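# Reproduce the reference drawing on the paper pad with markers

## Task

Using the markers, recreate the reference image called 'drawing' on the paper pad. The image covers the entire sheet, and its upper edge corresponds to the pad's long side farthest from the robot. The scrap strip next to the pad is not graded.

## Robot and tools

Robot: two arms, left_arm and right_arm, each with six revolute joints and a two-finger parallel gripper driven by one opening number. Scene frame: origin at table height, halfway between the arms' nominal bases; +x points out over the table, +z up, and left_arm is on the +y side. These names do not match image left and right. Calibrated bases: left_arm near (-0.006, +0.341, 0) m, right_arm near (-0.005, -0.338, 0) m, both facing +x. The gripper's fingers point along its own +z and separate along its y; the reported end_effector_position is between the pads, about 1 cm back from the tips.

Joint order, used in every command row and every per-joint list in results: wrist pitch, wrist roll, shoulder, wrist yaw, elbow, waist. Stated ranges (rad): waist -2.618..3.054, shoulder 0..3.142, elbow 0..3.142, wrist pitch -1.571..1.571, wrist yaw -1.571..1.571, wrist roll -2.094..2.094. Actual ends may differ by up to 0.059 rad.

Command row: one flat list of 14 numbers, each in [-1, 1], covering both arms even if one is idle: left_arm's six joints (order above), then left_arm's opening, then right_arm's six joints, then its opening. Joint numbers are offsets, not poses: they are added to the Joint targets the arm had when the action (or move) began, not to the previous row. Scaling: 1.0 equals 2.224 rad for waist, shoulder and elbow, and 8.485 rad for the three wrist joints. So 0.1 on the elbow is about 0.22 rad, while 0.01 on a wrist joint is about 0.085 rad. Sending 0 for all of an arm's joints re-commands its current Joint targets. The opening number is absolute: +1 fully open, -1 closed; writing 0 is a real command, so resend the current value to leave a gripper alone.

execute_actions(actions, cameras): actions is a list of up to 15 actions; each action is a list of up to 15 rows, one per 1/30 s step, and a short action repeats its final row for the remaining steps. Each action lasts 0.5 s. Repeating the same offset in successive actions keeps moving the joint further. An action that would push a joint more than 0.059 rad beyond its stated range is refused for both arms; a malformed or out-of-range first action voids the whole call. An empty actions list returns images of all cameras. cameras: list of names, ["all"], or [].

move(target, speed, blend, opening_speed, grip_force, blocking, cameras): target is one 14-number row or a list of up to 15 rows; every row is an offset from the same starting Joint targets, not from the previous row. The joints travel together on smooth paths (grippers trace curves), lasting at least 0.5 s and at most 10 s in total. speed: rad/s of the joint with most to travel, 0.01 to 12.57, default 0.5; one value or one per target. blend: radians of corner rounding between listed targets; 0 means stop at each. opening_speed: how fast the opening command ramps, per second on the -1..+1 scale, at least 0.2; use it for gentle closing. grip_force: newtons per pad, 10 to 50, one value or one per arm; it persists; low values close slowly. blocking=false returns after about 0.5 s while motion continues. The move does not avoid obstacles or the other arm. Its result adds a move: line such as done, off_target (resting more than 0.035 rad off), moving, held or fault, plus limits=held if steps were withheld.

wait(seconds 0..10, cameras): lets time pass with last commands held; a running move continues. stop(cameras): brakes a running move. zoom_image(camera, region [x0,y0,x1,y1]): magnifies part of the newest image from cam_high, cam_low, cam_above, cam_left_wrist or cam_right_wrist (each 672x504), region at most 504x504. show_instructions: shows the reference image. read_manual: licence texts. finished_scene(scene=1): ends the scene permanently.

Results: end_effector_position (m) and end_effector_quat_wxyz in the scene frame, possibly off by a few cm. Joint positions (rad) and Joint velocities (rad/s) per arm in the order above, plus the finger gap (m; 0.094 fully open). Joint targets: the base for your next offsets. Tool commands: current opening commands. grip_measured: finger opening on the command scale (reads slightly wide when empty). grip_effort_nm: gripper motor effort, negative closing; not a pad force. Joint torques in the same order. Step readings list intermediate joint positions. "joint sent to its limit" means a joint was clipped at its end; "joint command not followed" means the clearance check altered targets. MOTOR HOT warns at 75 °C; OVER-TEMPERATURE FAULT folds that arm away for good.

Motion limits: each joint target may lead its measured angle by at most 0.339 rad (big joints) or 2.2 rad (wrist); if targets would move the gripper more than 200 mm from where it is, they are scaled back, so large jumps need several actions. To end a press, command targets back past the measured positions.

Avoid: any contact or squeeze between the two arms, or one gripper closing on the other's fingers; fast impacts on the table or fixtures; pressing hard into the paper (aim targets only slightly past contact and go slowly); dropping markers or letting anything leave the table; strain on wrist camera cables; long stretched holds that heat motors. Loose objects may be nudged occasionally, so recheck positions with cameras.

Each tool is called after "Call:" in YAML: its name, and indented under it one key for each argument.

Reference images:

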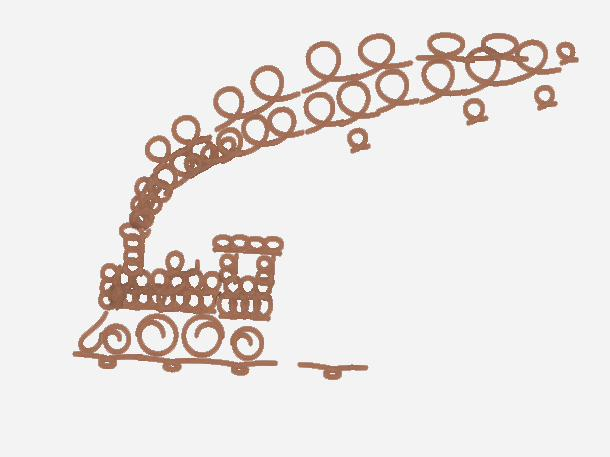

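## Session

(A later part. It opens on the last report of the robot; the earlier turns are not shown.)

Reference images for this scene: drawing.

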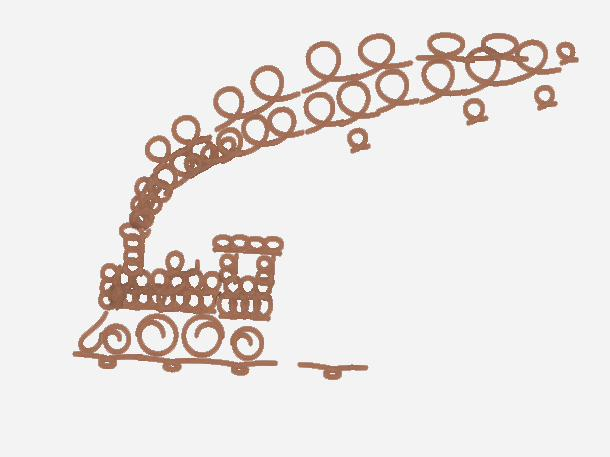

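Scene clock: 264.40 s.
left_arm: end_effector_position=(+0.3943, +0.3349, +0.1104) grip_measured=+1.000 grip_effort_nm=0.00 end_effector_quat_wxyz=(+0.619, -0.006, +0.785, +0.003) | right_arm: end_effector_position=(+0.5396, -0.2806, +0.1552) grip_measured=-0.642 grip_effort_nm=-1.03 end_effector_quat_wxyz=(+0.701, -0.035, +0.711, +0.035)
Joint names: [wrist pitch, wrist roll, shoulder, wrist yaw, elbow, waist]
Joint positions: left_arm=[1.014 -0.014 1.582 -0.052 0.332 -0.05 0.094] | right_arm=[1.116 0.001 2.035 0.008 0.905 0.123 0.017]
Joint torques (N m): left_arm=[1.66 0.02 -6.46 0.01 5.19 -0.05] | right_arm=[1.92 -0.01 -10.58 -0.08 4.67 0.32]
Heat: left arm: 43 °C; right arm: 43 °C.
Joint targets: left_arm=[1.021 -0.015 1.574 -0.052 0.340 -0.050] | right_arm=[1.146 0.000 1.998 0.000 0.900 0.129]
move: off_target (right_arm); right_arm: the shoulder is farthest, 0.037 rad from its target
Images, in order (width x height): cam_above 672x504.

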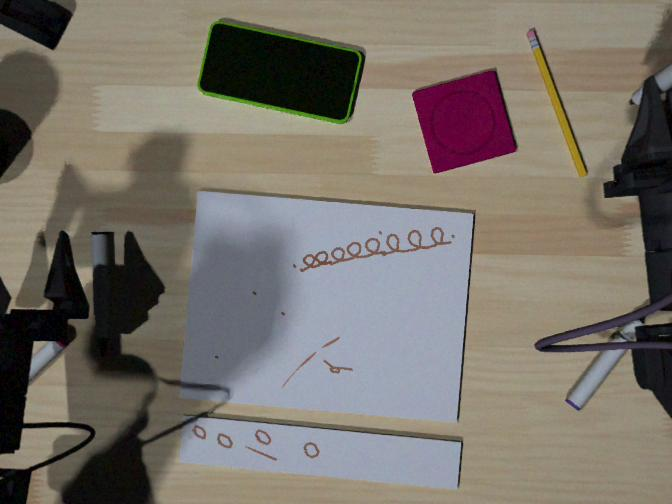

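Call:
move:
  target:
    - [0,0,0,0,0,0,1.0,0,0,0.10393,-0.00236,0.09614,0.36850,-0.85]
    - [0,0,0,0,0,0,1.0,-0.02074,0,0.07187,0,0.05882,0.35276,-0.85]
    - [0,0,0,0,0,0,1.0,-0.02799,0,0.07187,0,0.05882,0.35276,-0.85]
  speed: [0.5,0.12,0.1]
  blend: [0.01,0.005,0]

Call:
move:
  target:
    - [0,0,0,0,0,0,1.0,0,0,0.017986,0,0.017986,-0.004767,-0.85]
    - [0,0,0,0,0,0,1.0,0,0,0.020371,0,0.021409,-0.006323,-0.85]
    - [0,0,0,0,0,0,1.0,0,0,0.023747,0,0.026263,0.005577,-0.85]
    - [0,0,0,0,0,0,1.0,0,0,0.026141,0,0.029711,0.007088,-0.85]
    - [0,0,0,0,0,0,1.0,0,0,0.008155,0,0.011725,0.009242,-0.85]
    - [0,0,0,0,0,0,1.0,0,0,0.005761,0,0.008277,0.010797,-0.85]
    - [0,0,0,0,0,0,1.0,0,0,0.002385,0,0.003423,-0.001078,-0.85]
    - [0,0,0,0,0,0,1.0,0,0,0.020032,0,0.020922,-0.006027,-0.85]
    - [0,0,0,0,0,0,1.0,0,0,0.021737,0,0.023371,-0.007132,-0.85]
    - [0,0,0,0,0,0,1.0,0,0,0.024151,0,0.026845,0.004776,-0.85]
    - [0,0,0,0,0,0,1.0,0,0,0.025860,0,0.029306,0.005857,-0.85]
    - [0,0,0,0,0,0,1.0,0,0,0.007874,0,0.011320,0.007397,-0.85]
    - [0,0,0,0,0,0,1.0,0,0,0.006165,0,0.008859,0.008503,-0.85]
    - [0,0,0,0,0,0,1.0,0,0,0.003751,0,0.005385,-0.003393,-0.85]
  speed: [0.14,0.045,0.075,0.045,0.12,0.045,0.075,0.14,0.045,0.075,0.045,0.12,0.045,0.075]
  blend: 0.002

Call:
move:
  target:
    - [0,0,0,0,0,0,1.0,0,0,0.019862,0,0.020686,-0.004838,-0.85]
    - [0,0,0,0,0,0,1.0,0,0,0.022048,0,0.023834,-0.006238,-0.85]
    - [0,0,0,0,0,0,1.0,0,0,0.025148,0,0.028304,0.005679,-0.85]
    - [0,0,0,0,0,0,1.0,0,0,0.027341,0,0.031473,0.007060,-0.85]
    - [0,0,0,0,0,0,1.0,0,0,0.009355,0,0.013487,0.009016,-0.85]
    - [0,0,0,0,0,0,1.0,0,0,0.007162,0,0.010318,0.010416,-0.85]
    - [0,0,0,0,0,0,1.0,0,0,0.004062,0,0.005848,-0.001480,-0.85]
    - [0,0,0,0,0,0,1.0,0,0,-0.004053,0,-0.005818,-0.005736,-0.85]
    - [0,0,0,0,0,0,1.0,0,0,0.013933,0,0.012168,-0.008228,-0.85]
    - [0,0,0,0,0,0,1.0,0,0,0.016658,0,0.016078,-0.009979,-0.85]
    - [0,0,0,0,0,0,1.0,0,0,0.020519,0,0.021631,0.001957,-0.85]
    - [0,0,0,0,0,0,1.0,0,0,0.023254,0,0.025573,0.003708,-0.85]
    - [0,0,0,0,0,0,1.0,0,0,0.005268,0,0.007587,0.006168,-0.85]
    - [0,0,0,0,0,0,1.0,0,0,0.002533,0,0.003645,0.007919,-0.85]
    - [0,0,0,0,0,0,1.0,0,0,-0.001328,0,-0.001908,-0.003985,-0.85]
  speed: [0.14,0.045,0.075,0.045,0.12,0.045,0.075,0.035,0.14,0.045,0.075,0.045,0.12,0.045,0.075]
  blend: 0.002

Call:
move:
  target:
    - [0,0,0,0,0,0,1.0,0,0,0.023223,0,0.025522,-0.008568,-0.85]
    - [0,0,0,0,0,0,1.0,0,0,0.025893,0,0.029372,-0.010240,-0.85]
    - [0,0,0,0,0,0,1.0,0,0,0.029675,0,0.034836,0.001719,-0.85]
    - [0,0,0,0,0,0,1.0,0,0,0.032355,0,0.038716,0.003423,-0.85]
    - [0,0,0,0,0,0,1.0,0,0,0.014369,0,0.020730,0.005794,-0.85]
    - [0,0,0,0,0,0,1.0,0,0,0.011689,0,0.016850,0.007466,-0.85]
    - [0,0,0,0,0,0,1.0,0,0,0.007907,0,0.011386,-0.004462,-0.85]
    - [0,0,0,0,0,0,1.0,0,0,-0.004327,0,-0.006206,-0.006975,-0.85]
    - [0,0,0,0,0,0,1.0,0,0,0.013659,0,0.011780,-0.009785,-0.85]
    - [0,0,0,0,0,0,1.0,0,0,0.016720,0,0.016169,-0.011733,-0.85]
    - [0,0,0,0,0,0,1.0,0,0,0.021060,0,0.022407,0.000241,-0.85]
    - [0,0,0,0,0,0,1.0,0,0,0.024136,0,0.026837,0.002236,-0.85]
    - [0,0,0,0,0,0,1.0,0,0,0.006150,0,0.008851,0.005005,-0.85]
    - [0,0,0,0,0,0,1.0,0,0,0.003074,0,0.004421,0.006954,-0.85]
    - [0,0,0,0,0,0,1.0,0,0,-0.001266,0,-0.001817,-0.004978,-0.85]
  speed: [0.14,0.045,0.075,0.045,0.12,0.045,0.075,0.035,0.14,0.045,0.075,0.045,0.12,0.045,0.075]
  blend: 0.002

Call:
move:
  target:
    - [0,0,0,0,0,0,1.0,0,0,0.018279,0,0.018405,-0.010692,-0.85]
    - [0,0,0,0,0,0,1.0,0,0,0.021416,0,0.022913,-0.012648,-0.85]
    - [0,0,0,0,0,0,1.0,0,0,0.025861,0,0.029316,-0.000636,-0.85]
    - [0,0,0,0,0,0,1.0,0,0,0.029013,0,0.033866,0.001420,-0.85]
    - [0,0,0,0,0,0,1.0,0,0,0.011027,0,0.015880,0.004236,-0.85]
    - [0,0,0,0,0,0,1.0,0,0,0.007875,0,0.011330,0.006192,-0.85]
    - [0,0,0,0,0,0,1.0,0,0,0.003430,0,0.004927,-0.005776,-0.85]
    - [0,0,0,0,0,0,1.0,0,0,-0.003603,0,-0.005166,-0.016279,-0.85]
    - [0,0,0,0,0,0,1.0,0,0,0.014383,0,0.012820,-0.019467,-0.85]
    - [0,0,0,0,0,0,1.0,0,0,0.017851,0,0.017793,-0.021603,-0.85]
    - [0,0,0,0,0,0,1.0,0,0,0.022772,0,0.024865,-0.009518,-0.85]
    - [0,0,0,0,0,0,1.0,0,0,0.026260,0,0.029891,-0.007187,-0.85]
    - [0,0,0,0,0,0,1.0,0,0,0.008274,0,0.011905,-0.004052,-0.85]
    - [0,0,0,0,0,0,1.0,0,0,0.004786,0,0.006879,-0.001914,-0.85]
    - [0,0,0,0,0,0,1.0,0,0,-0.000135,0,-0.000193,-0.013946,-0.85]
  speed: [0.14,0.045,0.075,0.045,0.12,0.045,0.075,0.035,0.14,0.045,0.075,0.045,0.12,0.045,0.075]
  blend: 0.002

Call:
move:
  target:
    - [0,0,0,0,0,0,1.0,0,0,-0.006481,0,-0.009282,-0.006425,-0.85]
    - [0,0,0,0,0,0,1.0,0,0,0.011505,0,0.008704,-0.008434,-0.85]
    - [0,0,0,0,0,0,1.0,0,0,0.013676,0,0.011808,-0.009773,-0.85]
    - [0,0,0,0,0,0,1.0,0,0,0.016754,0,0.016218,0.002261,-0.85]
    - [0,0,0,0,0,0,1.0,0,0,0.018932,0,0.019343,0.003746,-0.85]
    - [0,0,0,0,0,0,1.0,0,0,0.000946,0,0.001357,0.005734,-0.85]
    - [0,0,0,0,0,0,1.0,0,0,-0.001232,0,-0.001768,0.007074,-0.85]
    - [0,0,0,0,0,0,1.0,0,0,-0.004310,0,-0.006178,-0.004939,-0.85]
    - [0,0,0,0,0,0,1.0,0,0,-0.010791,0,-0.015434,-0.012721,-0.85]
    - [0,0,0,0,0,0,1.0,0,0,0.007195,0,0.002552,-0.014743,-0.85]
    - [0,0,0,0,0,0,1.0,0,0,0.009360,0,0.005640,-0.016071,-0.85]
    - [0,0,0,0,0,0,1.0,0,0,0.012430,0,0.010025,-0.004008,-0.85]
    - [0,0,0,0,0,0,1.0,0,0,0.014601,0,0.013133,-0.002494,-0.85]
    - [0,0,0,0,0,0,1.0,0,0,-0.003385,0,-0.004853,-0.000493,-0.85]
    - [0,0,0,0,0,0,1.0,0,0,-0.005556,0,-0.007961,0.000836,-0.85]
  speed: [0.035,0.14,0.045,0.075,0.045,0.12,0.045,0.075,0.035,0.14,0.045,0.075,0.045,0.12,0.045]
  blend: 0.002

Call:
move:
  target:
    - [0,0,0,0,0,0,1.0,0,0,-0.003070,0,-0.004385,-0.012042,-0.85]
    - [0,0,0,0,0,0,1.0,0,0,-0.013208,0,-0.018811,-0.022798,-0.85]
    - [0,0,0,0,0,0,1.0,0,0,0.004778,0,-0.000825,-0.026186,-0.85]
    - [0,0,0,0,0,0,1.0,0,0,0.008348,0,0.004245,-0.028350,-0.85]
    - [0,0,0,0,0,0,1.0,0,0,0.013411,0,0.011453,-0.016107,-0.85]
    - [0,0,0,0,0,0,1.0,0,0,0.017003,0,0.016580,-0.013528,-0.85]
    - [0,0,0,0,0,0,1.0,0,0,-0.000983,0,-0.001406,-0.010201,-0.85]
    - [0,0,0,0,0,0,1.0,0,0,-0.004575,0,-0.006533,-0.008032,-0.85]
    - [0,0,0,0,0,0,1.0,0,0,-0.009638,0,-0.013741,-0.020214,-0.85]
    - [0,0,0,0,0,0,1.0,0,0,-0.012038,0,-0.017151,-0.022132,-0.85]
  speed: [0.075,0.035,0.14,0.045,0.075,0.045,0.12,0.045,0.075,0.035]
  blend: 0.002

Call:
move:
  target:
    - [0,0,0,0,0,0,1.0,0,0,0.017986,0,0.017986,-0.001851,-0.85]
    - [0,0,0,0,0,0,1.0,0,0,0.019940,0,0.020760,-0.003042,-0.85]
    - [0,0,0,0,0,0,1.0,0,0,0.022707,0,0.024698,0.009043,-0.85]
    - [0,0,0,0,0,0,1.0,0,0,0.024667,0,0.027489,0.010454,-0.85]
    - [0,0,0,0,0,0,1.0,0,0,0.006681,0,0.009503,0.012287,-0.85]
    - [0,0,0,0,0,0,1.0,0,0,0.004721,0,0.006712,0.013479,-0.85]
    - [0,0,0,0,0,0,1.0,0,0,0.001954,0,0.002774,0.001412,-0.85]
    - [0,0,0,0,0,0,1.0,0,0,-0.006565,0,-0.009296,-0.001833,-0.85]
    - [0,0,0,0,0,0,1.0,0.028,0,-0.006565,0,-0.009296,-0.001833,-0.85]
    - [0,0,0,0,0,0,1.0,0.028,0,-0.036565,0,-0.009296,-0.281833,-0.85]
  speed: [0.14,0.045,0.075,0.045,0.12,0.045,0.075,0.035,0.5,0.6]
  blend: [0.002,0.002,0.002,0.002,0.002,0.002,0.002,0,0.01,0]
  cameras: ["cam_above"]

Scene clock: 282.47 s.
left_arm: end_effector_position=(+0.3943, +0.3349, +0.1104) grip_measured=+1.000 grip_effort_nm=0.00 end_effector_quat_wxyz=(+0.619, -0.006, +0.785, +0.003) | right_arm: end_effector_position=(+0.3477, +0.1125, +0.0805) grip_measured=-0.642 grip_effort_nm=-1.03 end_effector_quat_wxyz=(+0.563, -0.341, +0.700, +0.276)
Joint names: [wrist pitch, wrist roll, shoulder, wrist yaw, elbow, waist]
Joint positions: left_arm=[1.014 -0.014 1.582 -0.052 0.332 -0.05 0.094] | right_arm=[0.938 0.001 2.19 -0.005 1.038 0.92 0.017]
Joint torques (N m): left_arm=[1.69 0.02 -6.41 -0.03 5.27 -0.1] | right_arm=[1.4 -0.02 -11.15 0.05 4.38 -0.54]
Heat: left arm: 43 °C; right arm: 45 °C.
Joint targets: left_arm=[1.021 -0.015 1.574 -0.052 0.340 -0.050] | right_arm=[0.909 0.000 2.157 -0.001 1.030 0.914]
move: done

Scene clock: 286.27 s.
left_arm: end_effector_position=(+0.3943, +0.3349, +0.1104) grip_measured=+1.000 grip_effort_nm=0.00 end_effector_quat_wxyz=(+0.619, -0.006, +0.785, +0.003) | right_arm: end_effector_position=(+0.3533, +0.1128, +0.0803) grip_measured=-0.642 grip_effort_nm=-1.03 end_effector_quat_wxyz=(+0.563, -0.338, +0.703, +0.272)
Joint names: [wrist pitch, wrist roll, shoulder, wrist yaw, elbow, waist]
Joint positions: left_arm=[1.014 -0.014 1.582 -0.052 0.332 -0.05 0.094] | right_arm=[0.921 0.001 2.197 -0.001 1.057 0.914 0.017]
Joint torques (N m): left_arm=[1.67 0.04 -6.42 -0.04 5.19 -0.01] | right_arm=[1.55 -0.02 -11.14 0.01 3.84 -0.65]
Heat: left arm: 43 °C; right arm: 44 °C.
Joint targets: left_arm=[1.021 -0.015 1.574 -0.052 0.340 -0.050] | right_arm=[0.909 0.000 2.166 -0.001 1.042 0.906]
move: done

Scene clock: 291.03 s.
left_arm: end_effector_position=(+0.3943, +0.3349, +0.1104) grip_measured=+1.000 grip_effort_nm=0.00 end_effector_quat_wxyz=(+0.619, -0.006, +0.785, +0.003) | right_arm: end_effector_position=(+0.3568, +0.1088, +0.0802) grip_measured=-0.642 grip_effort_nm=-1.03 end_effector_quat_wxyz=(+0.564, -0.335, +0.705, +0.269)
Joint names: [wrist pitch, wrist roll, shoulder, wrist yaw, elbow, waist]
Joint positions: left_arm=[1.014 -0.014 1.582 -0.052 0.332 -0.05 0.094] | right_arm=[0.921 0.001 2.194 -0.001 1.053 0.905 0.017]
Joint torques (N m): left_arm=[1.69 0.04 -6.37 -0.04 5.27 -0.08] | right_arm=[1.55 -0.02 -11.08 0.01 3.85 -0.66]
Heat: left arm: 43 °C; right arm: 44 °C.
Joint targets: left_arm=[1.021 -0.015 1.574 -0.052 0.340 -0.050] | right_arm=[0.909 0.000 2.163 -0.001 1.038 0.897]
move: done

Scene clock: 296.43 s.
left_arm: end_effector_position=(+0.3943, +0.3349, +0.1104) grip_measured=+1.000 grip_effort_nm=0.00 end_effector_quat_wxyz=(+0.619, -0.006, +0.785, +0.003) | right_arm: end_effector_position=(+0.3612, +0.1040, +0.0803) grip_measured=-0.642 grip_effort_nm=-1.03 end_effector_quat_wxyz=(+0.565, -0.331, +0.707, +0.266)
Joint names: [wrist pitch, wrist roll, shoulder, wrist yaw, elbow, waist]
Joint positions: left_arm=[1.014 -0.014 1.582 -0.052 0.332 -0.05 0.094] | right_arm=[0.921 0.001 2.191 0 1.049 0.894 0.017]
Joint torques (N m): left_arm=[1.68 0.05 -6.49 -0.03 5.3 -0.01] | right_arm=[1.55 -0.02 -11.06 0 3.84 -0.65]
Heat: left arm: 43 °C; right arm: 44 °C.
Joint targets: left_arm=[1.021 -0.015 1.574 -0.052 0.340 -0.050] | right_arm=[0.909 0.000 2.160 0.000 1.034 0.886]
move: done

Scene clock: 301.47 s.
left_arm: end_effector_position=(+0.3943, +0.3349, +0.1104) grip_measured=+1.000 grip_effort_nm=0.00 end_effector_quat_wxyz=(+0.619, -0.006, +0.785, +0.003) | right_arm: end_effector_position=(+0.3747, +0.0923, +0.0802) grip_measured=-0.642 grip_effort_nm=-1.03 end_effector_quat_wxyz=(+0.569, -0.320, +0.712, +0.257)
Joint names: [wrist pitch, wrist roll, shoulder, wrist yaw, elbow, waist]
Joint positions: left_arm=[1.014 -0.014 1.582 -0.052 0.332 -0.05 0.094] | right_arm=[0.921 0.001 2.191 0.001 1.048 0.863 0.017]
Joint torques (N m): left_arm=[1.68 0 -6.42 -0.03 5.16 -0.12] | right_arm=[1.56 -0.02 -11.04 0 3.82 -0.68]
Heat: left arm: 43 °C; right arm: 44 °C.
Joint targets: left_arm=[1.021 -0.015 1.574 -0.052 0.340 -0.050] | right_arm=[0.909 0.000 2.160 0.000 1.034 0.855]
move: done

Scene clock: 306.10 s.
left_arm: end_effector_position=(+0.3943, +0.3349, +0.1104) grip_measured=+1.000 grip_effort_nm=0.00 end_effector_quat_wxyz=(+0.619, -0.006, +0.785, +0.003) | right_arm: end_effector_position=(+0.3780, +0.0839, +0.0800) grip_measured=-0.642 grip_effort_nm=-1.03 end_effector_quat_wxyz=(+0.569, -0.316, +0.716, +0.252)
Joint names: [wrist pitch, wrist roll, shoulder, wrist yaw, elbow, waist]
Joint positions: left_arm=[1.014 -0.014 1.582 -0.052 0.332 -0.05 0.094] | right_arm=[0.921 0.001 2.178 0.001 1.03 0.849 0.017]
Joint torques (N m): left_arm=[1.62 0.02 -6.32 -0.05 5.22 -0.2] | right_arm=[1.56 -0.01 -10.92 0 3.82 0.69]
Heat: left arm: 43 °C; right arm: 44 °C.
Joint targets: left_arm=[1.021 -0.015 1.574 -0.052 0.340 -0.050] | right_arm=[0.909 0.000 2.148 0.000 1.016 0.857]
move: done

Scene clock: 309.97 s.
left_arm: end_effector_position=(+0.3943, +0.3349, +0.1104) grip_measured=+1.000 grip_effort_nm=0.00 end_effector_quat_wxyz=(+0.619, -0.006, +0.785, +0.003) | right_arm: end_effector_position=(+0.3857, +0.0646, +0.0798) grip_measured=-0.642 grip_effort_nm=-1.03 end_effector_quat_wxyz=(+0.569, -0.305, +0.724, +0.241)
Joint names: [wrist pitch, wrist roll, shoulder, wrist yaw, elbow, waist]
Joint positions: left_arm=[1.014 -0.014 1.582 -0.052 0.332 -0.05 0.094] | right_arm=[0.921 0.001 2.151 0.001 0.992 0.816 0.017]
Joint torques (N m): left_arm=[1.63 0.04 -6.42 -0.05 5.15 -0.08] | right_arm=[1.55 -0.02 -10.66 0 3.78 -0.68]
Heat: left arm: 43 °C; right arm: 44 °C.
Joint targets: left_arm=[1.021 -0.015 1.574 -0.052 0.340 -0.050] | right_arm=[0.909 0.000 2.121 -0.001 0.978 0.808]
move: done

Scene clock: 315.03 s.
left_arm: end_effector_position=(+0.3943, +0.3349, +0.1104) grip_measured=+1.000 grip_effort_nm=0.00 end_effector_quat_wxyz=(+0.619, -0.006, +0.785, +0.003) | right_arm: end_effector_position=(+0.5484, -0.2496, +0.1558) grip_measured=-0.642 grip_effort_nm=-1.03 end_effector_quat_wxyz=(+0.705, -0.053, +0.705, +0.054)
Joint names: [wrist pitch, wrist roll, shoulder, wrist yaw, elbow, waist]
Joint positions: left_arm=[1.014 -0.014 1.582 -0.052 0.332 -0.05 0.094] | right_arm=[1.116 0.001 2.078 0.008 0.962 0.176 0.017]
Joint torques (N m): left_arm=[1.69 0.06 -6.43 -0.04 5.2 0.06] | right_arm=[1.92 -0.02 -11 -0.08 4.75 0.35]
Heat: left arm: 43 °C; right arm: 45 °C.
Joint targets: left_arm=[1.021 -0.015 1.574 -0.052 0.340 -0.050] | right_arm=[1.146 0.000 2.039 0.000 0.957 0.181]
move: off_target (right_arm); right_arm: the shoulder is farthest, 0.038 rad from its target
Images, in order (width x height): cam_above 672x504.

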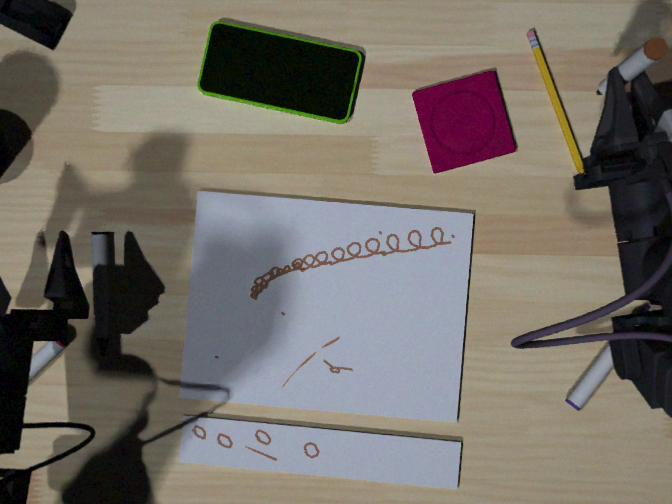

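Call:
zoom_image:
  camera: "cam_above"
  region: [230, 230, 330, 310]

Scaled by 5.040 from the camera's 672x504 image, which has a finer 960x720 frame.

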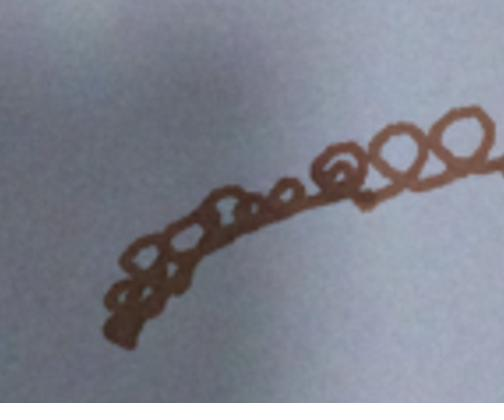

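Call:
zoom_image:
  camera: "cam_above"
  region: [170, 180, 220, 220]

Call:
zoom_image:
  camera: "cam_above"
  region: [440, 195, 490, 235]

Call:
zoom_image:
  camera: "cam_above"
  region: [430, 400, 480, 440]

Call:
zoom_image:
  camera: "cam_above"
  region: [165, 375, 215, 415]

Scaled by 10.080 from the camera's 672x504 image, which has a finer 960x720 frame.

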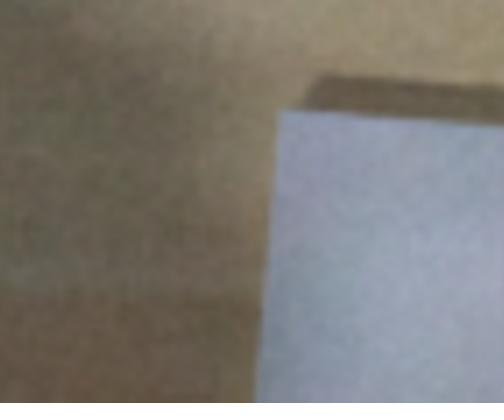

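Scaled by 10.080 from the camera's 672x504 image, which has a finer 960x720 frame.

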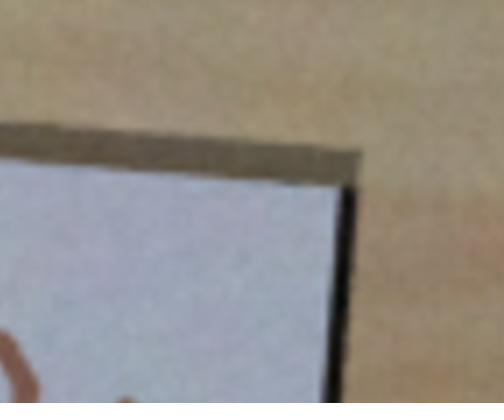

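Scaled by 10.080 from the camera's 672x504 image, which has a finer 960x720 frame.

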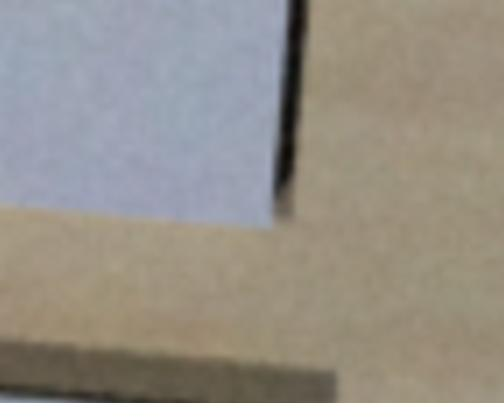

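Scaled by 10.080 from the camera's 672x504 image, which has a finer 960x720 frame.

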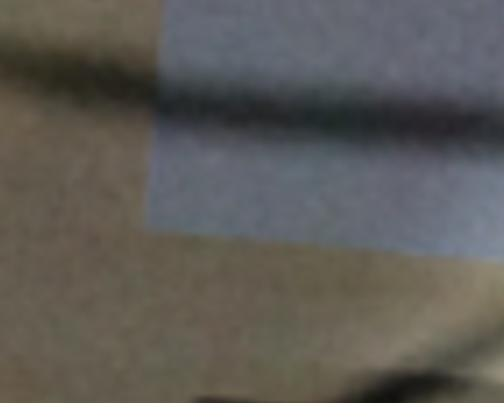

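Call:
zoom_image:
  camera: "cam_above"
  region: [245, 260, 295, 300]

Call:
zoom_image:
  camera: "cam_above"
  region: [280, 240, 340, 288]

Call:
zoom_image:
  camera: "cam_above"
  region: [410, 215, 470, 263]

Scaled by 10.080 from the camera's 672x504 image, which has a finer 960x720 frame.

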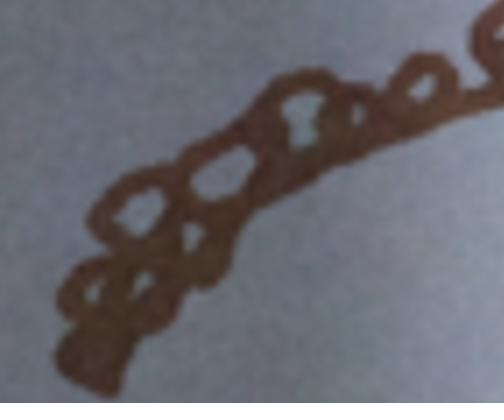

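Scaled by 8.400 from the camera's 672x504 image, which has a finer 960x720 frame.

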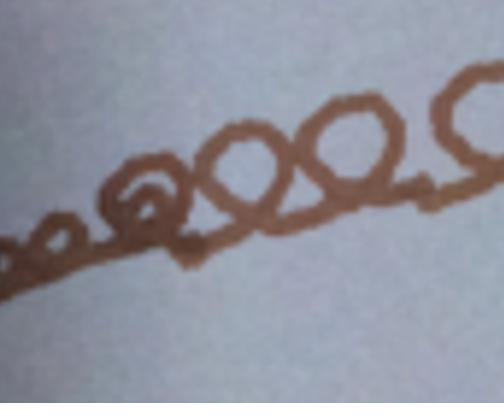

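Scaled by 8.400 from the camera's 672x504 image, which has a finer 960x720 frame.

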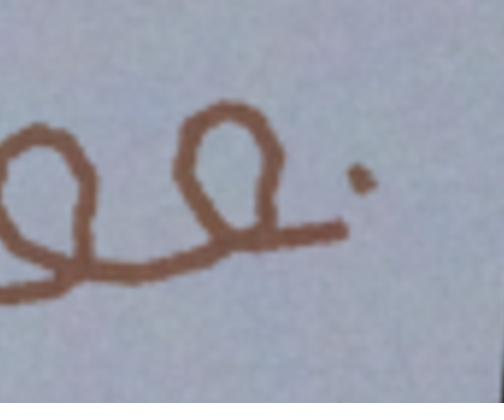

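Call:
zoom_image:
  camera: "cam_above"
  region: [310, 330, 370, 390]

Call:
zoom_image:
  camera: "cam_above"
  region: [325, 225, 395, 281]

Call:
zoom_image:
  camera: "cam_above"
  region: [370, 215, 440, 271]

Scaled by 8.400 from the camera's 672x504 image, which has a finer 960x720 frame.

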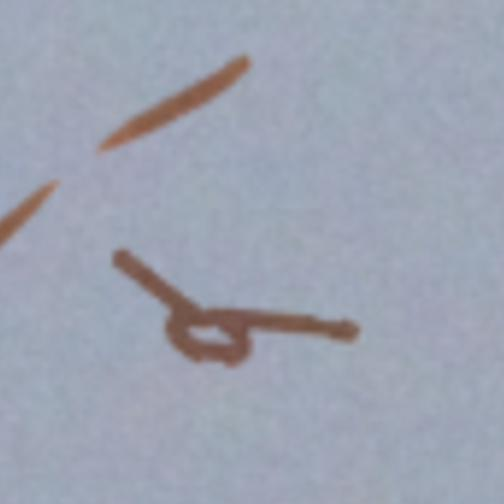

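Scaled by 7.200 from the camera's 672x504 image, which has a finer 960x720 frame.

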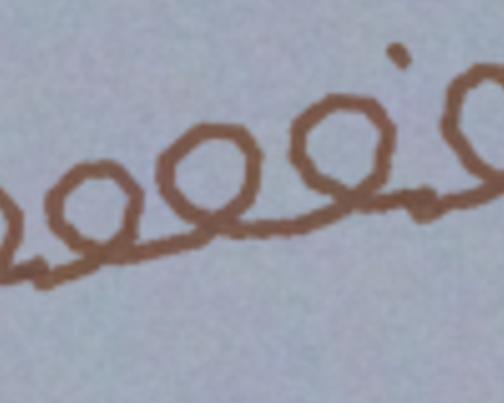

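Scaled by 7.200 from the camera's 672x504 image, which has a finer 960x720 frame.

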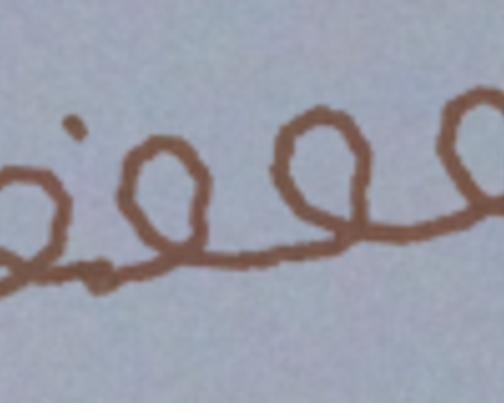

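Call:
move:
  target:
    - [0,0,0,0,0,0,1.0,0,0,0.07531,-0.00236,0.05611,0.36261,-0.85]
    - [0,0,0,0,0,0,1.0,-0.02074,0,0.04325,0,0.01879,0.34687,-0.85]
    - [0,0,0,0,0,0,1.0,-0.02799,0,0.04325,0,0.01879,0.34687,-0.85]
  speed: [0.5,0.12,0.1]
  blend: [0.01,0.005,0]

Call:
move:
  target:
    - [0,0,0,0,0,0,1.0,0,0,0.018404,0,0.018572,-0.004019,-0.85]
    - [0,0,0,0,0,0,1.0,0,0,0.022617,0,0.024488,0.007873,-0.85]
    - [0,0,0,0,0,0,1.0,0,0,0.024990,0,0.027828,0.008906,-0.85]
    - [0,0,0,0,0,0,1.0,0,0,0.026234,0,0.029580,0.010065,-0.85]
    - [0,0,0,0,0,0,1.0,0,0,0.008040,0,0.011300,0.011579,-0.85]
    - [0,0,0,0,0,0,1.0,0,0,0.003714,0,0.005213,-0.000218,-0.85]
    - [0,0,0,0,0,0,1.0,0,0,0.001345,0,0.001887,-0.001246,-0.85]
    - [0,0,0,0,0,0,1.0,0,0,0.021074,0,0.022320,-0.006807,-0.85]
    - [0,0,0,0,0,0,1.0,0,0,0.025294,0,0.028255,0.005102,-0.85]
    - [0,0,0,0,0,0,1.0,0,0,0.027672,0,0.031606,0.006141,-0.85]
    - [0,0,0,0,0,0,1.0,0,0,0.028918,0,0.033364,0.007300,-0.85]
    - [0,0,0,0,0,0,1.0,0,0,0.010723,0,0.015084,0.008808,-0.85]
    - [0,0,0,0,0,0,1.0,0,0,0.006390,0,0.008977,-0.003007,-0.85]
    - [0,0,0,0,0,0,1.0,0,0,0.004017,0,0.005639,-0.004041,-0.85]
  speed: [0.14,0.075,0.045,0.045,0.12,0.075,0.045,0.14,0.075,0.045,0.045,0.12,0.075,0.045]
  blend: 0.002

Call:
move:
  target:
    - [0,0,0,0,0,0,1.0,0,0,0.019763,0,0.020484,-0.005532,-0.85]
    - [0,0,0,0,0,0,1.0,0,0,0.023989,0,0.026439,0.006394,-0.85]
    - [0,0,0,0,0,0,1.0,0,0,0.026371,0,0.029801,0.007438,-0.85]
    - [0,0,0,0,0,0,1.0,0,0,0.027619,0,0.031565,0.008598,-0.85]
    - [0,0,0,0,0,0,1.0,0,0,0.009424,0,0.013284,0.010099,-0.85]
    - [0,0,0,0,0,0,1.0,0,0,0.005084,0,0.007156,-0.001734,-0.85]
    - [0,0,0,0,0,0,1.0,0,0,0.002707,0,0.003808,-0.002773,-0.85]
    - [0,0,0,0,0,0,1.0,0,0,0.022494,0,0.024331,-0.008277,-0.85]
    - [0,0,0,0,0,0,1.0,0,0,0.026728,0,0.030306,0.003666,-0.85]
    - [0,0,0,0,0,0,1.0,0,0,0.029114,0,0.033679,0.004715,-0.85]
    - [0,0,0,0,0,0,1.0,0,0,0.030364,0,0.035448,0.005875,-0.85]
    - [0,0,0,0,0,0,1.0,0,0,0.012169,0,0.017167,0.007370,-0.85]
    - [0,0,0,0,0,0,1.0,0,0,0.007821,0,0.011019,-0.004480,-0.85]
    - [0,0,0,0,0,0,1.0,0,0,0.005440,0,0.007659,-0.005525,-0.85]
  speed: [0.14,0.075,0.045,0.045,0.12,0.075,0.045,0.14,0.075,0.045,0.045,0.12,0.075,0.045]
  blend: 0.002

Call:
move:
  target:
    - [0,0,0,0,0,0,1.0,0,0,0.023738,0,0.026111,-0.004849,-0.85]
    - [0,0,0,0,0,0,1.0,0,0,0.027990,0,0.032134,0.007106,-0.85]
    - [0,0,0,0,0,0,1.0,0,0,0.030385,0,0.035535,0.008152,-0.85]
    - [0,0,0,0,0,0,1.0,0,0,0.031640,0,0.037318,0.009305,-0.85]
    - [0,0,0,0,0,0,1.0,0,0,0.013444,0,0.019034,0.010785,-0.85]
    - [0,0,0,0,0,0,1.0,0,0,0.009079,0,0.012836,-0.001079,-0.85]
    - [0,0,0,0,0,0,1.0,0,0,0.006688,0,0.009449,-0.002121,-0.85]
    - [0,0,0,0,0,0,1.0,0,0,-0.002437,0,-0.003435,-0.006637,-0.85]
    - [0,0,0,0,0,0,1.0,0,0,0.015968,0,0.015142,-0.008021,-0.85]
    - [0,0,0,0,0,0,1.0,0,0,0.020200,0,0.021109,0.003953,-0.85]
    - [0,0,0,0,0,0,1.0,0,0,0.022584,0,0.024478,0.005021,-0.85]
    - [0,0,0,0,0,0,1.0,0,0,0.023833,0,0.026245,0.006192,-0.85]
    - [0,0,0,0,0,0,1.0,0,0,0.005638,0,0.007963,0.007688,-0.85]
    - [0,0,0,0,0,0,1.0,0,0,0.001293,0,0.001824,-0.004194,-0.85]
    - [0,0,0,0,0,0,1.0,0,0,-0.001086,0,-0.001532,-0.005258,-0.85]
  speed: [0.14,0.075,0.045,0.045,0.12,0.075,0.045,0.035,0.14,0.075,0.045,0.045,0.12,0.075,0.045]
  blend: 0.002

Call:
move:
  target:
    - [0,0,0,0,0,0,1.0,0,0,-0.001351,0,-0.001903,-0.001379,-0.85]
    - [0,0,0,0,0,0,1.0,0.028,0,-0.001351,0,-0.001903,-0.001379,-0.85]
    - [0,0,0,0,0,0,1.0,0.028,0,-0.031351,0,-0.001903,-0.281379,-0.85]
  speed: [0.035,0.5,0.6]
  blend: [0,0.01,0]
  cameras: ["cam_above"]

Call:
zoom_image:
  camera: "cam_above"
  region: [235, 275, 285, 325]

Scene clock: 331.43 s.
left_arm: end_effector_position=(+0.3943, +0.3349, +0.1104) grip_measured=+1.000 grip_effort_nm=0.00 end_effector_quat_wxyz=(+0.619, -0.006, +0.785, +0.003) | right_arm: end_effector_position=(+0.3257, +0.1201, +0.0804) grip_measured=-0.642 grip_effort_nm=-1.03 end_effector_quat_wxyz=(+0.555, -0.356, +0.696, +0.285)
Joint names: [wrist pitch, wrist roll, shoulder, wrist yaw, elbow, waist]
Joint positions: left_arm=[1.014 -0.014 1.582 -0.052 0.332 -0.05 0.094] | right_arm=[0.938 0.001 2.168 -0.005 1.006 0.959 0.017]
Joint torques (N m): left_arm=[1.62 0.04 -6.41 -0.03 5.19 -0.2] | right_arm=[1.4 -0.02 -10.96 0.05 4.36 -0.54]
Heat: left arm: 44 °C; right arm: 45 °C.
Joint targets: left_arm=[1.021 -0.015 1.574 -0.052 0.340 -0.050] | right_arm=[0.909 0.000 2.135 -0.001 0.999 0.952]
move: done

Scene clock: 335.23 s.
left_arm: end_effector_position=(+0.3943, +0.3349, +0.1104) grip_measured=+1.000 grip_effort_nm=0.00 end_effector_quat_wxyz=(+0.619, -0.006, +0.785, +0.003) | right_arm: end_effector_position=(+0.3320, +0.1202, +0.0802) grip_measured=-0.642 grip_effort_nm=-1.03 end_effector_quat_wxyz=(+0.555, -0.353, +0.699, +0.281)
Joint names: [wrist pitch, wrist roll, shoulder, wrist yaw, elbow, waist]
Joint positions: left_arm=[1.014 -0.014 1.582 -0.052 0.332 -0.05 0.094] | right_arm=[0.923 0.001 2.176 -0.002 1.025 0.951 0.017]
Joint torques (N m): left_arm=[1.64 0.02 -6.52 -0.03 5.26 0.02] | right_arm=[1.53 -0.02 -10.93 0.02 3.85 -0.66]
Heat: left arm: 44 °C; right arm: 45 °C.
Joint targets: left_arm=[1.021 -0.015 1.574 -0.052 0.340 -0.050] | right_arm=[0.909 0.000 2.144 0.000 1.012 0.943]
move: done; blend cut to 0.0019 rad at target 3, 0.0019 rad at target 4

Scene clock: 339.10 s.
left_arm: end_effector_position=(+0.3943, +0.3349, +0.1104) grip_measured=+1.000 grip_effort_nm=0.00 end_effector_quat_wxyz=(+0.619, -0.006, +0.785, +0.003) | right_arm: end_effector_position=(+0.3399, +0.1191, +0.0801) grip_measured=-0.642 grip_effort_nm=-1.03 end_effector_quat_wxyz=(+0.558, -0.348, +0.700, +0.279)
Joint names: [wrist pitch, wrist roll, shoulder, wrist yaw, elbow, waist]
Joint positions: left_arm=[1.014 -0.014 1.582 -0.052 0.332 -0.05 0.094] | right_arm=[0.922 0.001 2.188 -0.001 1.043 0.939 0.017]
Joint torques (N m): left_arm=[1.65 0.04 -6.39 -0.04 5.24 -0.03] | right_arm=[1.55 -0.02 -11.02 0.01 3.84 -0.68]
Heat: left arm: 44 °C; right arm: 45 °C.
Joint targets: left_arm=[1.021 -0.015 1.574 -0.052 0.340 -0.050] | right_arm=[0.909 0.000 2.157 0.000 1.029 0.931]
move: done

Scene clock: 343.83 s.
left_arm: end_effector_position=(+0.3943, +0.3349, +0.1104) grip_measured=+1.000 grip_effort_nm=0.00 end_effector_quat_wxyz=(+0.619, -0.006, +0.785, +0.003) | right_arm: end_effector_position=(+0.3447, +0.1146, +0.0802) grip_measured=-0.642 grip_effort_nm=-1.03 end_effector_quat_wxyz=(+0.560, -0.344, +0.702, +0.275)
Joint names: [wrist pitch, wrist roll, shoulder, wrist yaw, elbow, waist]
Joint positions: left_arm=[1.014 -0.014 1.582 -0.052 0.332 -0.05 0.094] | right_arm=[0.921 0.001 2.185 -0.001 1.04 0.927 0.017]
Joint torques (N m): left_arm=[1.65 0.04 -6.45 -0.03 5.27 0.01] | right_arm=[1.55 -0.01 -11 0.01 3.82 -0.68]
Heat: left arm: 44 °C; right arm: 45 °C.
Joint targets: left_arm=[1.021 -0.015 1.574 -0.052 0.340 -0.050] | right_arm=[0.909 -0.001 2.154 0.000 1.025 0.920]
move: done

Scene clock: 346.87 s.
left_arm: end_effector_position=(+0.3943, +0.3349, +0.1104) grip_measured=+1.000 grip_effort_nm=0.00 end_effector_quat_wxyz=(+0.619, -0.006, +0.785, +0.003) | right_arm: end_effector_position=(+0.5481, -0.1836, +0.1567) grip_measured=-0.642 grip_effort_nm=-1.03 end_effector_quat_wxyz=(+0.707, -0.092, +0.695, +0.095)
Joint names: [wrist pitch, wrist roll, shoulder, wrist yaw, elbow, waist]
Joint positions: left_arm=[1.014 -0.014 1.582 -0.052 0.332 -0.05 0.094] | right_arm=[1.116 0.001 2.124 0.008 1.026 0.29 0.017]
Joint torques (N m): left_arm=[1.65 0.04 -6.41 -0.04 5.15 0.02] | right_arm=[1.92 -0.02 -11.47 -0.08 4.81 0.29]
Heat: left arm: 44 °C; right arm: 45 °C.
Joint targets: left_arm=[1.021 -0.015 1.574 -0.052 0.340 -0.050] | right_arm=[1.146 -0.001 2.085 0.000 1.021 0.294]
move: off_target (right_arm); right_arm: the shoulder is farthest, 0.040 rad from its target
Images, in order (width x height): cam_above 672x504.

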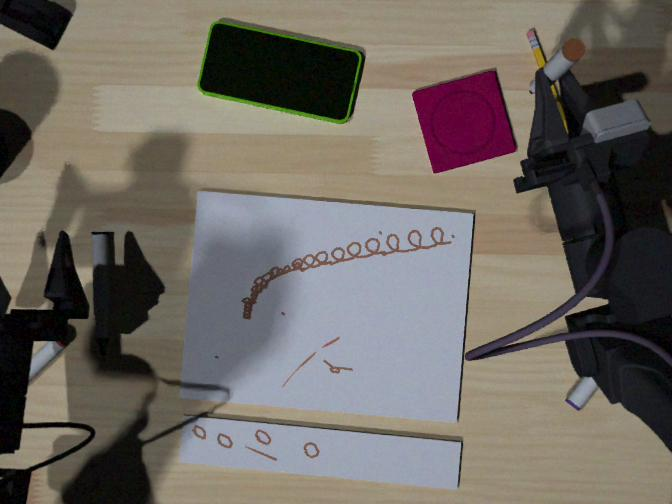

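Scaled by 10.080 from the camera's 672x504 image, which has a finer 960x720 frame.

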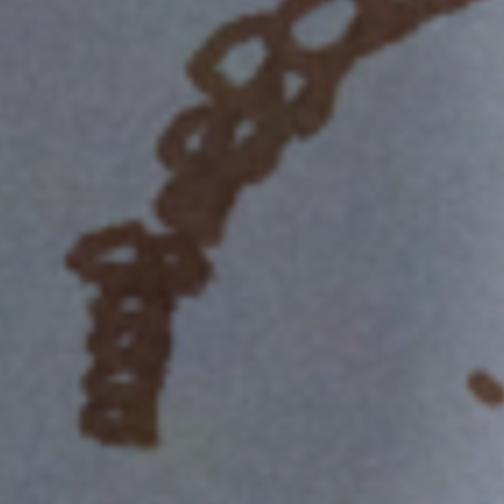

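Call:
move:
  target:
    - [0,0,0,0,0,0,1.0,0,0,0.06367,-0.00236,0.04008,0.33333,-0.85]
    - [0,0,0,0,0,0,1.0,-0.02074,0,0.03161,0,0.00276,0.31759,-0.85]
    - [0,0,0,0,0,0,1.0,-0.02799,0,0.03161,0,0.00276,0.31759,-0.85]
  speed: [0.5,0.12,0.1]
  blend: [0.01,0.005,0]

Call:
move:
  target:
    - [0,0,0,0,0,0,1.0,0,0,-0.005162,0,-0.007408,-0.005244,-0.85]
    - [0,0,0,0,0,0,1.0,0,0,0.012833,0,0.010591,-0.007520,-0.85]
    - [0,0,0,0,0,0,1.0,0,0,0.016171,0,0.015379,-0.009940,-0.85]
    - [0,0,0,0,0,0,1.0,0,0,0.019213,0,0.019744,0.002245,-0.85]
    - [0,0,0,0,0,0,1.0,0,0,0.020588,0,0.021716,0.003244,-0.85]
    - [0,0,0,0,0,0,1.0,0,0,0.002593,0,0.003717,0.005520,-0.85]
    - [0,0,0,0,0,0,1.0,0,0,-0.000745,0,-0.001071,0.007940,-0.85]
    - [0,0,0,0,0,0,1.0,0,0,-0.003787,0,-0.005436,-0.004245,-0.85]
    - [0,0,0,0,0,0,1.0,0,0,-0.009669,0,-0.013841,-0.007540,-0.85]
    - [0,0,0,0,0,0,1.0,0,0,0.008326,0,0.004157,-0.009831,-0.85]
    - [0,0,0,0,0,0,1.0,0,0,0.011661,0,0.008925,-0.012267,-0.85]
    - [0,0,0,0,0,0,1.0,0,0,0.014701,0,0.013272,-0.000082,-0.85]
    - [0,0,0,0,0,0,1.0,0,0,0.016075,0,0.015235,0.000924,-0.85]
    - [0,0,0,0,0,0,1.0,0,0,-0.001920,0,-0.002763,0.003215,-0.85]
    - [0,0,0,0,0,0,1.0,0,0,-0.005255,0,-0.007531,0.005651,-0.85]
  speed: [0.035,0.14,0.045,0.075,0.045,0.12,0.045,0.075,0.035,0.14,0.045,0.075,0.045,0.12,0.045]
  blend: 0.002

Call:
move:
  target:
    - [0,0,0,0,0,0,1.0,0,0,-0.003040,0,-0.004347,-0.012185,-0.85]
    - [0,0,0,0,0,0,1.0,0,0,-0.009993,0,-0.014249,-0.014264,-0.85]
    - [0,0,0,0,0,0,1.0,0,0,0.008002,0,0.003749,-0.016573,-0.85]
    - [0,0,0,0,0,0,1.0,0,0,0.011333,0,0.008493,-0.019029,-0.85]
    - [0,0,0,0,0,0,1.0,0,0,0.014369,0,0.012816,-0.006844,-0.85]
    - [0,0,0,0,0,0,1.0,0,0,0.015741,0,0.014769,-0.005830,-0.85]
    - [0,0,0,0,0,0,1.0,0,0,-0.002254,0,-0.003229,-0.003521,-0.85]
    - [0,0,0,0,0,0,1.0,0,0,-0.005585,0,-0.007973,-0.001065,-0.85]
    - [0,0,0,0,0,0,1.0,0,0,-0.008621,0,-0.012296,-0.013250,-0.85]
    - [0,0,0,0,0,0,1.0,0,0,-0.017854,0,-0.025379,-0.016878,-0.85]
    - [0,0,0,0,0,0,1.0,0,0,0.000141,0,-0.007380,-0.019214,-0.85]
    - [0,0,0,0,0,0,1.0,0,0,0.003466,0,-0.002673,-0.021699,-0.85]
    - [0,0,0,0,0,0,1.0,0,0,0.006497,0,0.001618,-0.009514,-0.85]
    - [0,0,0,0,0,0,1.0,0,0,0.007866,0,0.003557,-0.008488,-0.85]
    - [0,0,0,0,0,0,1.0,0,0,-0.010129,0,-0.014442,-0.006152,-0.85]
  speed: [0.075,0.035,0.14,0.045,0.075,0.045,0.12,0.045,0.075,0.035,0.14,0.045,0.075,0.045,0.12]
  blend: 0.002

Call:
move:
  target:
    - [0,0,0,0,0,0,1.0,0,0,-0.003325,0,-0.004707,0.002485,-0.85]
    - [0,0,0,0,0,0,1.0,0,0,-0.006356,0,-0.008998,-0.009700,-0.85]
    - [0,0,0,0,0,0,1.0,0,0,-0.015513,0,-0.021898,-0.013440,-0.85]
    - [0,0,0,0,0,0,1.0,0,0,0.002482,0,-0.003900,-0.015803,-0.85]
    - [0,0,0,0,0,0,1.0,0,0,0.005802,0,0.000773,-0.018317,-0.85]
    - [0,0,0,0,0,0,1.0,0,0,0.008828,0,0.005032,-0.006132,-0.85]
    - [0,0,0,0,0,0,1.0,0,0,0.010195,0,0.006956,-0.005094,-0.85]
    - [0,0,0,0,0,0,1.0,0,0,-0.007800,0,-0.011042,-0.002731,-0.85]
    - [0,0,0,0,0,0,1.0,0,0,-0.011120,0,-0.015715,-0.000217,-0.85]
    - [0,0,0,0,0,0,1.0,0,0,-0.014146,0,-0.019974,-0.012402,-0.85]
    - [0,0,0,0,0,0,1.0,0,0,-0.023259,0,-0.032736,-0.016217,-0.85]
    - [0,0,0,0,0,0,1.0,0,0,-0.005264,0,-0.014738,-0.018608,-0.85]
    - [0,0,0,0,0,0,1.0,0,0,-0.001949,0,-0.010101,-0.021152,-0.85]
    - [0,0,0,0,0,0,1.0,0,0,0.001072,0,-0.005874,-0.008967,-0.85]
    - [0,0,0,0,0,0,1.0,0,0,0.002437,0,-0.003964,-0.007917,-0.85]
  speed: [0.045,0.075,0.035,0.14,0.045,0.075,0.045,0.12,0.045,0.075,0.035,0.14,0.045,0.075,0.045]
  blend: 0.002

Call:
move:
  target:
    - [0,0,0,0,0,0,1.0,0,0,-0.017995,0,-0.017998,0.002391,-0.85]
    - [0,0,0,0,0,0,1.0,0,0,-0.021310,0,-0.022635,0.004935,-0.85]
    - [0,0,0,0,0,0,1.0,0,0,-0.024331,0,-0.026862,-0.007250,-0.85]
    - [0,0,0,0,0,0,1.0,0,0,-0.033368,0,-0.039445,-0.011183,-0.85]
    - [0,0,0,0,0,0,1.0,0,0,-0.015373,0,-0.021447,-0.013603,-0.85]
    - [0,0,0,0,0,0,1.0,0,0,-0.012065,0,-0.016844,-0.016176,-0.85]
    - [0,0,0,0,0,0,1.0,0,0,-0.009049,0,-0.012649,-0.003991,-0.85]
    - [0,0,0,0,0,0,1.0,0,0,-0.007686,0,-0.010753,-0.002929,-0.85]
    - [0,0,0,0,0,0,1.0,0,0,-0.025681,0,-0.028751,-0.000509,-0.85]
    - [0,0,0,0,0,0,1.0,0,0,-0.028989,0,-0.033354,0.002064,-0.85]
    - [0,0,0,0,0,0,1.0,0,0,-0.032005,0,-0.037549,-0.010121,-0.85]
    - [0,0,0,0,0,0,1.0,0,0,-0.041030,0,-0.050042,-0.014095,-0.85]
    - [0,0,0,0,0,0,1.0,0,0,-0.023035,0,-0.032044,-0.016543,-0.85]
    - [0,0,0,0,0,0,1.0,0,0,-0.019732,0,-0.027475,-0.019147,-0.85]
    - [0,0,0,0,0,0,1.0,0,0,-0.016721,0,-0.023312,-0.006963,-0.85]
  speed: [0.12,0.045,0.075,0.035,0.14,0.045,0.075,0.045,0.12,0.045,0.075,0.035,0.14,0.045,0.075]
  blend: 0.002

Call:
move:
  target:
    - [0,0,0,0,0,0,1.0,0,0,0.001361,0,0.001882,0.001076,-0.85]
    - [0,0,0,0,0,0,1.0,0,0,-0.016634,0,-0.016116,0.003524,-0.85]
    - [0,0,0,0,0,0,1.0,0,0,-0.019937,0,-0.020685,0.006128,-0.85]
    - [0,0,0,0,0,0,1.0,0,0,-0.022948,0,-0.024848,-0.006056,-0.85]
    - [0,0,0,0,0,0,1.0,0,0,-0.031930,0,-0.037206,-0.010118,-0.85]
    - [0,0,0,0,0,0,1.0,0,0,-0.013936,0,-0.019208,-0.012596,-0.85]
    - [0,0,0,0,0,0,1.0,0,0,-0.010638,0,-0.014674,-0.015231,-0.85]
    - [0,0,0,0,0,0,1.0,0,0,-0.007632,0,-0.010542,-0.003047,-0.85]
    - [0,0,0,0,0,0,1.0,0,0,-0.006274,0,-0.008674,-0.001958,-0.85]
    - [0,0,0,0,0,0,1.0,0,0,-0.024268,0,-0.026672,0.000520,-0.85]
    - [0,0,0,0,0,0,1.0,0,0,-0.027566,0,-0.031206,0.003155,-0.85]
    - [0,0,0,0,0,0,1.0,0,0,-0.030572,0,-0.035338,-0.009029,-0.85]
    - [0,0,0,0,0,0,1.0,0,0,-0.035120,0,-0.041564,-0.009963,-0.85]
    - [0,0,0,0,0,0,1.0,0.028,0,-0.035120,0,-0.041564,-0.009963,-0.85]
    - [0,0,0,0,0,0,1.0,0.028,0,-0.065120,0,-0.041564,-0.280000,-0.85]
  speed: [0.045,0.12,0.045,0.075,0.035,0.14,0.045,0.075,0.045,0.12,0.045,0.075,0.035,0.5,0.6]
  blend: [0.002,0.002,0.002,0.002,0.002,0.002,0.002,0.002,0.002,0.002,0.002,0.002,0,0.01,0]
  cameras: ["cam_above"]

Call:
zoom_image:
  camera: "cam_above"
  region: [225, 295, 305, 355]

Scene clock: 359.30 s.
left_arm: end_effector_position=(+0.3943, +0.3349, +0.1104) grip_measured=+1.000 grip_effort_nm=0.00 end_effector_quat_wxyz=(+0.619, -0.006, +0.785, +0.003) | right_arm: end_effector_position=(+0.3070, +0.1406, +0.0805) grip_measured=-0.642 grip_effort_nm=-1.03 end_effector_quat_wxyz=(+0.550, -0.371, +0.685, +0.300)
Joint names: [wrist pitch, wrist roll, shoulder, wrist yaw, elbow, waist]
Joint positions: left_arm=[1.014 -0.014 1.582 -0.052 0.332 -0.05 0.094] | right_arm=[0.937 0.001 2.188 -0.005 1.034 1.006 0.017]
Joint torques (N m): left_arm=[1.67 0.03 -6.45 -0.04 5.27 0.03] | right_arm=[1.41 -0.02 -11.14 0.05 4.38 -0.54]
Heat: left arm: 44 °C; right arm: 46 °C.
Joint targets: left_arm=[1.021 -0.015 1.574 -0.052 0.340 -0.050] | right_arm=[0.909 -0.001 2.155 -0.001 1.027 1.000]
move: done

Scene clock: 364.03 s.
left_arm: end_effector_position=(+0.3943, +0.3349, +0.1104) grip_measured=+1.000 grip_effort_nm=0.00 end_effector_quat_wxyz=(+0.619, -0.006, +0.785, +0.003) | right_arm: end_effector_position=(+0.3068, +0.1372, +0.0800) grip_measured=-0.642 grip_effort_nm=-1.03 end_effector_quat_wxyz=(+0.547, -0.371, +0.689, +0.295)
Joint names: [wrist pitch, wrist roll, shoulder, wrist yaw, elbow, waist]
Joint positions: left_arm=[1.014 -0.014 1.582 -0.052 0.332 -0.05 0.094] | right_arm=[0.922 0.001 2.174 0 1.024 1.005 0.017]
Joint torques (N m): left_arm=[1.67 0.07 -6.37 -0.07 5.3 -0.05] | right_arm=[1.54 -0.02 -10.92 0 3.86 0.66]
Heat: left arm: 44 °C; right arm: 45 °C.
Joint targets: left_arm=[1.021 -0.015 1.574 -0.052 0.340 -0.050] | right_arm=[0.909 -0.001 2.143 0.000 1.010 1.013]
move: done

Scene clock: 369.30 s.
left_arm: end_effector_position=(+0.3943, +0.3349, +0.1104) grip_measured=+1.000 grip_effort_nm=0.00 end_effector_quat_wxyz=(+0.619, -0.006, +0.785, +0.003) | right_arm: end_effector_position=(+0.3089, +0.1264, +0.0804) grip_measured=-0.642 grip_effort_nm=-1.03 end_effector_quat_wxyz=(+0.546, -0.368, +0.694, +0.290)
Joint names: [wrist pitch, wrist roll, shoulder, wrist yaw, elbow, waist]
Joint positions: left_arm=[1.014 -0.014 1.582 -0.052 0.332 -0.05 0.094] | right_arm=[0.922 0.001 2.148 0 0.99 0.991 0.017]
Joint torques (N m): left_arm=[1.64 0.06 -6.26 -0.06 5.29 0.01] | right_arm=[1.55 -0.02 -10.47 0 4.01 0.65]
Heat: left arm: 44 °C; right arm: 45 °C.
Joint targets: left_arm=[1.021 -0.015 1.574 -0.052 0.340 -0.050] | right_arm=[0.909 -0.001 2.121 0.000 0.978 0.999]
move: done

Scene clock: 374.70 s.
left_arm: end_effector_position=(+0.3943, +0.3349, +0.1104) grip_measured=+1.000 grip_effort_nm=0.00 end_effector_quat_wxyz=(+0.619, -0.006, +0.785, +0.003) | right_arm: end_effector_position=(+0.3107, +0.1120, +0.0798) grip_measured=-0.642 grip_effort_nm=-1.03 end_effector_quat_wxyz=(+0.544, -0.364, +0.701, +0.283)
Joint names: [wrist pitch, wrist roll, shoulder, wrist yaw, elbow, waist]
Joint positions: left_arm=[1.014 -0.014 1.582 -0.052 0.332 -0.05 0.094] | right_arm=[0.921 0.001 2.115 0 0.943 0.974 0.017]
Joint torques (N m): left_arm=[1.66 0.05 -6.34 -0.07 5.35 -0.09] | right_arm=[1.54 -0.02 -7.34 0 7.28 0.59]
Heat: left arm: 44 °C; right arm: 45 °C.
Joint targets: left_arm=[1.021 -0.015 1.574 -0.052 0.340 -0.050] | right_arm=[0.909 -0.001 2.126 0.000 0.969 0.981]
move: done

Scene clock: 380.23 s.
left_arm: end_effector_position=(+0.3943, +0.3349, +0.1104) grip_measured=+1.000 grip_effort_nm=0.00 end_effector_quat_wxyz=(+0.619, -0.006, +0.785, +0.003) | right_arm: end_effector_position=(+0.3107, +0.0969, +0.0793) grip_measured=-0.642 grip_effort_nm=-1.03 end_effector_quat_wxyz=(+0.542, -0.360, +0.708, +0.276)
Joint names: [wrist pitch, wrist roll, shoulder, wrist yaw, elbow, waist]
Joint positions: left_arm=[1.014 -0.014 1.582 -0.052 0.332 -0.05 0.094] | right_arm=[0.921 0.001 2.078 0.001 0.892 0.958 0.017]
Joint torques (N m): left_arm=[1.65 0.03 -6.48 -0.05 5.22 -0.08] | right_arm=[1.54 -0.02 -7.04 -0.01 7.17 0.65]
Heat: left arm: 44 °C; right arm: 45 °C.
Joint targets: left_arm=[1.021 -0.015 1.574 -0.052 0.340 -0.050] | right_arm=[0.909 -0.001 2.089 0.000 0.917 0.966]
move: done

Scene clock: 386.63 s.
left_arm: end_effector_position=(+0.3943, +0.3349, +0.1104) grip_measured=+1.000 grip_effort_nm=0.00 end_effector_quat_wxyz=(+0.619, -0.006, +0.785, +0.003) | right_arm: end_effector_position=(+0.4985, -0.1716, +0.1536) grip_measured=-0.642 grip_effort_nm=-1.03 end_effector_quat_wxyz=(+0.687, -0.112, +0.710, +0.109)
Joint names: [wrist pitch, wrist roll, shoulder, wrist yaw, elbow, waist]
Joint positions: left_arm=[1.014 -0.014 1.582 -0.052 0.332 -0.05 0.094] | right_arm=[1.116 0.001 1.979 0.007 0.83 0.337 0.017]
Joint torques (N m): left_arm=[1.66 0.04 -6.37 -0.03 5.15 -0.03] | right_arm=[1.93 -0.02 -10 -0.07 4.59 0.49]
Heat: left arm: 44 °C; right arm: 45 °C.
Joint targets: left_arm=[1.021 -0.015 1.574 -0.052 0.340 -0.050] | right_arm=[1.147 -0.001 1.944 0.000 0.825 0.343]
move: done
Images, in order (width x height): cam_above 672x504.

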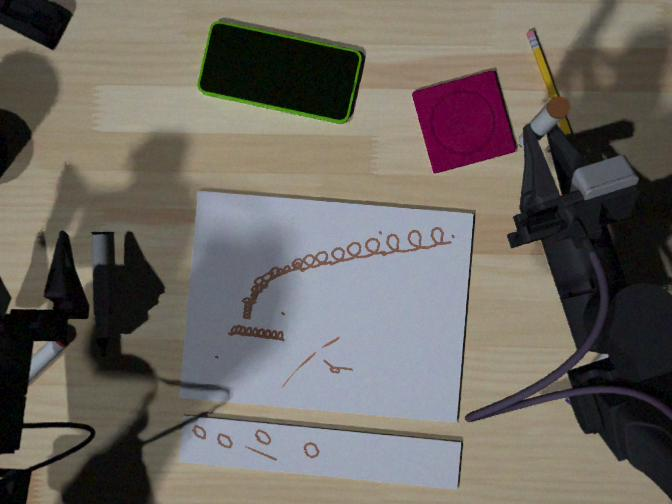

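Scaled by 6.300 from the camera's 672x504 image, which has a finer 960x720 frame.

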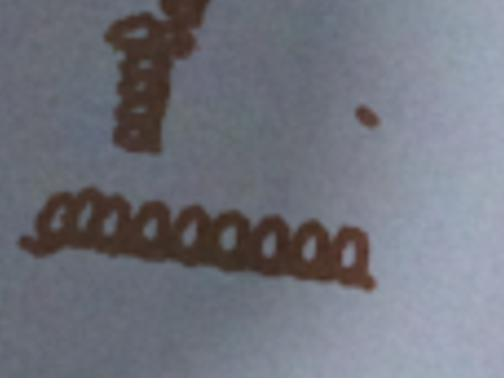

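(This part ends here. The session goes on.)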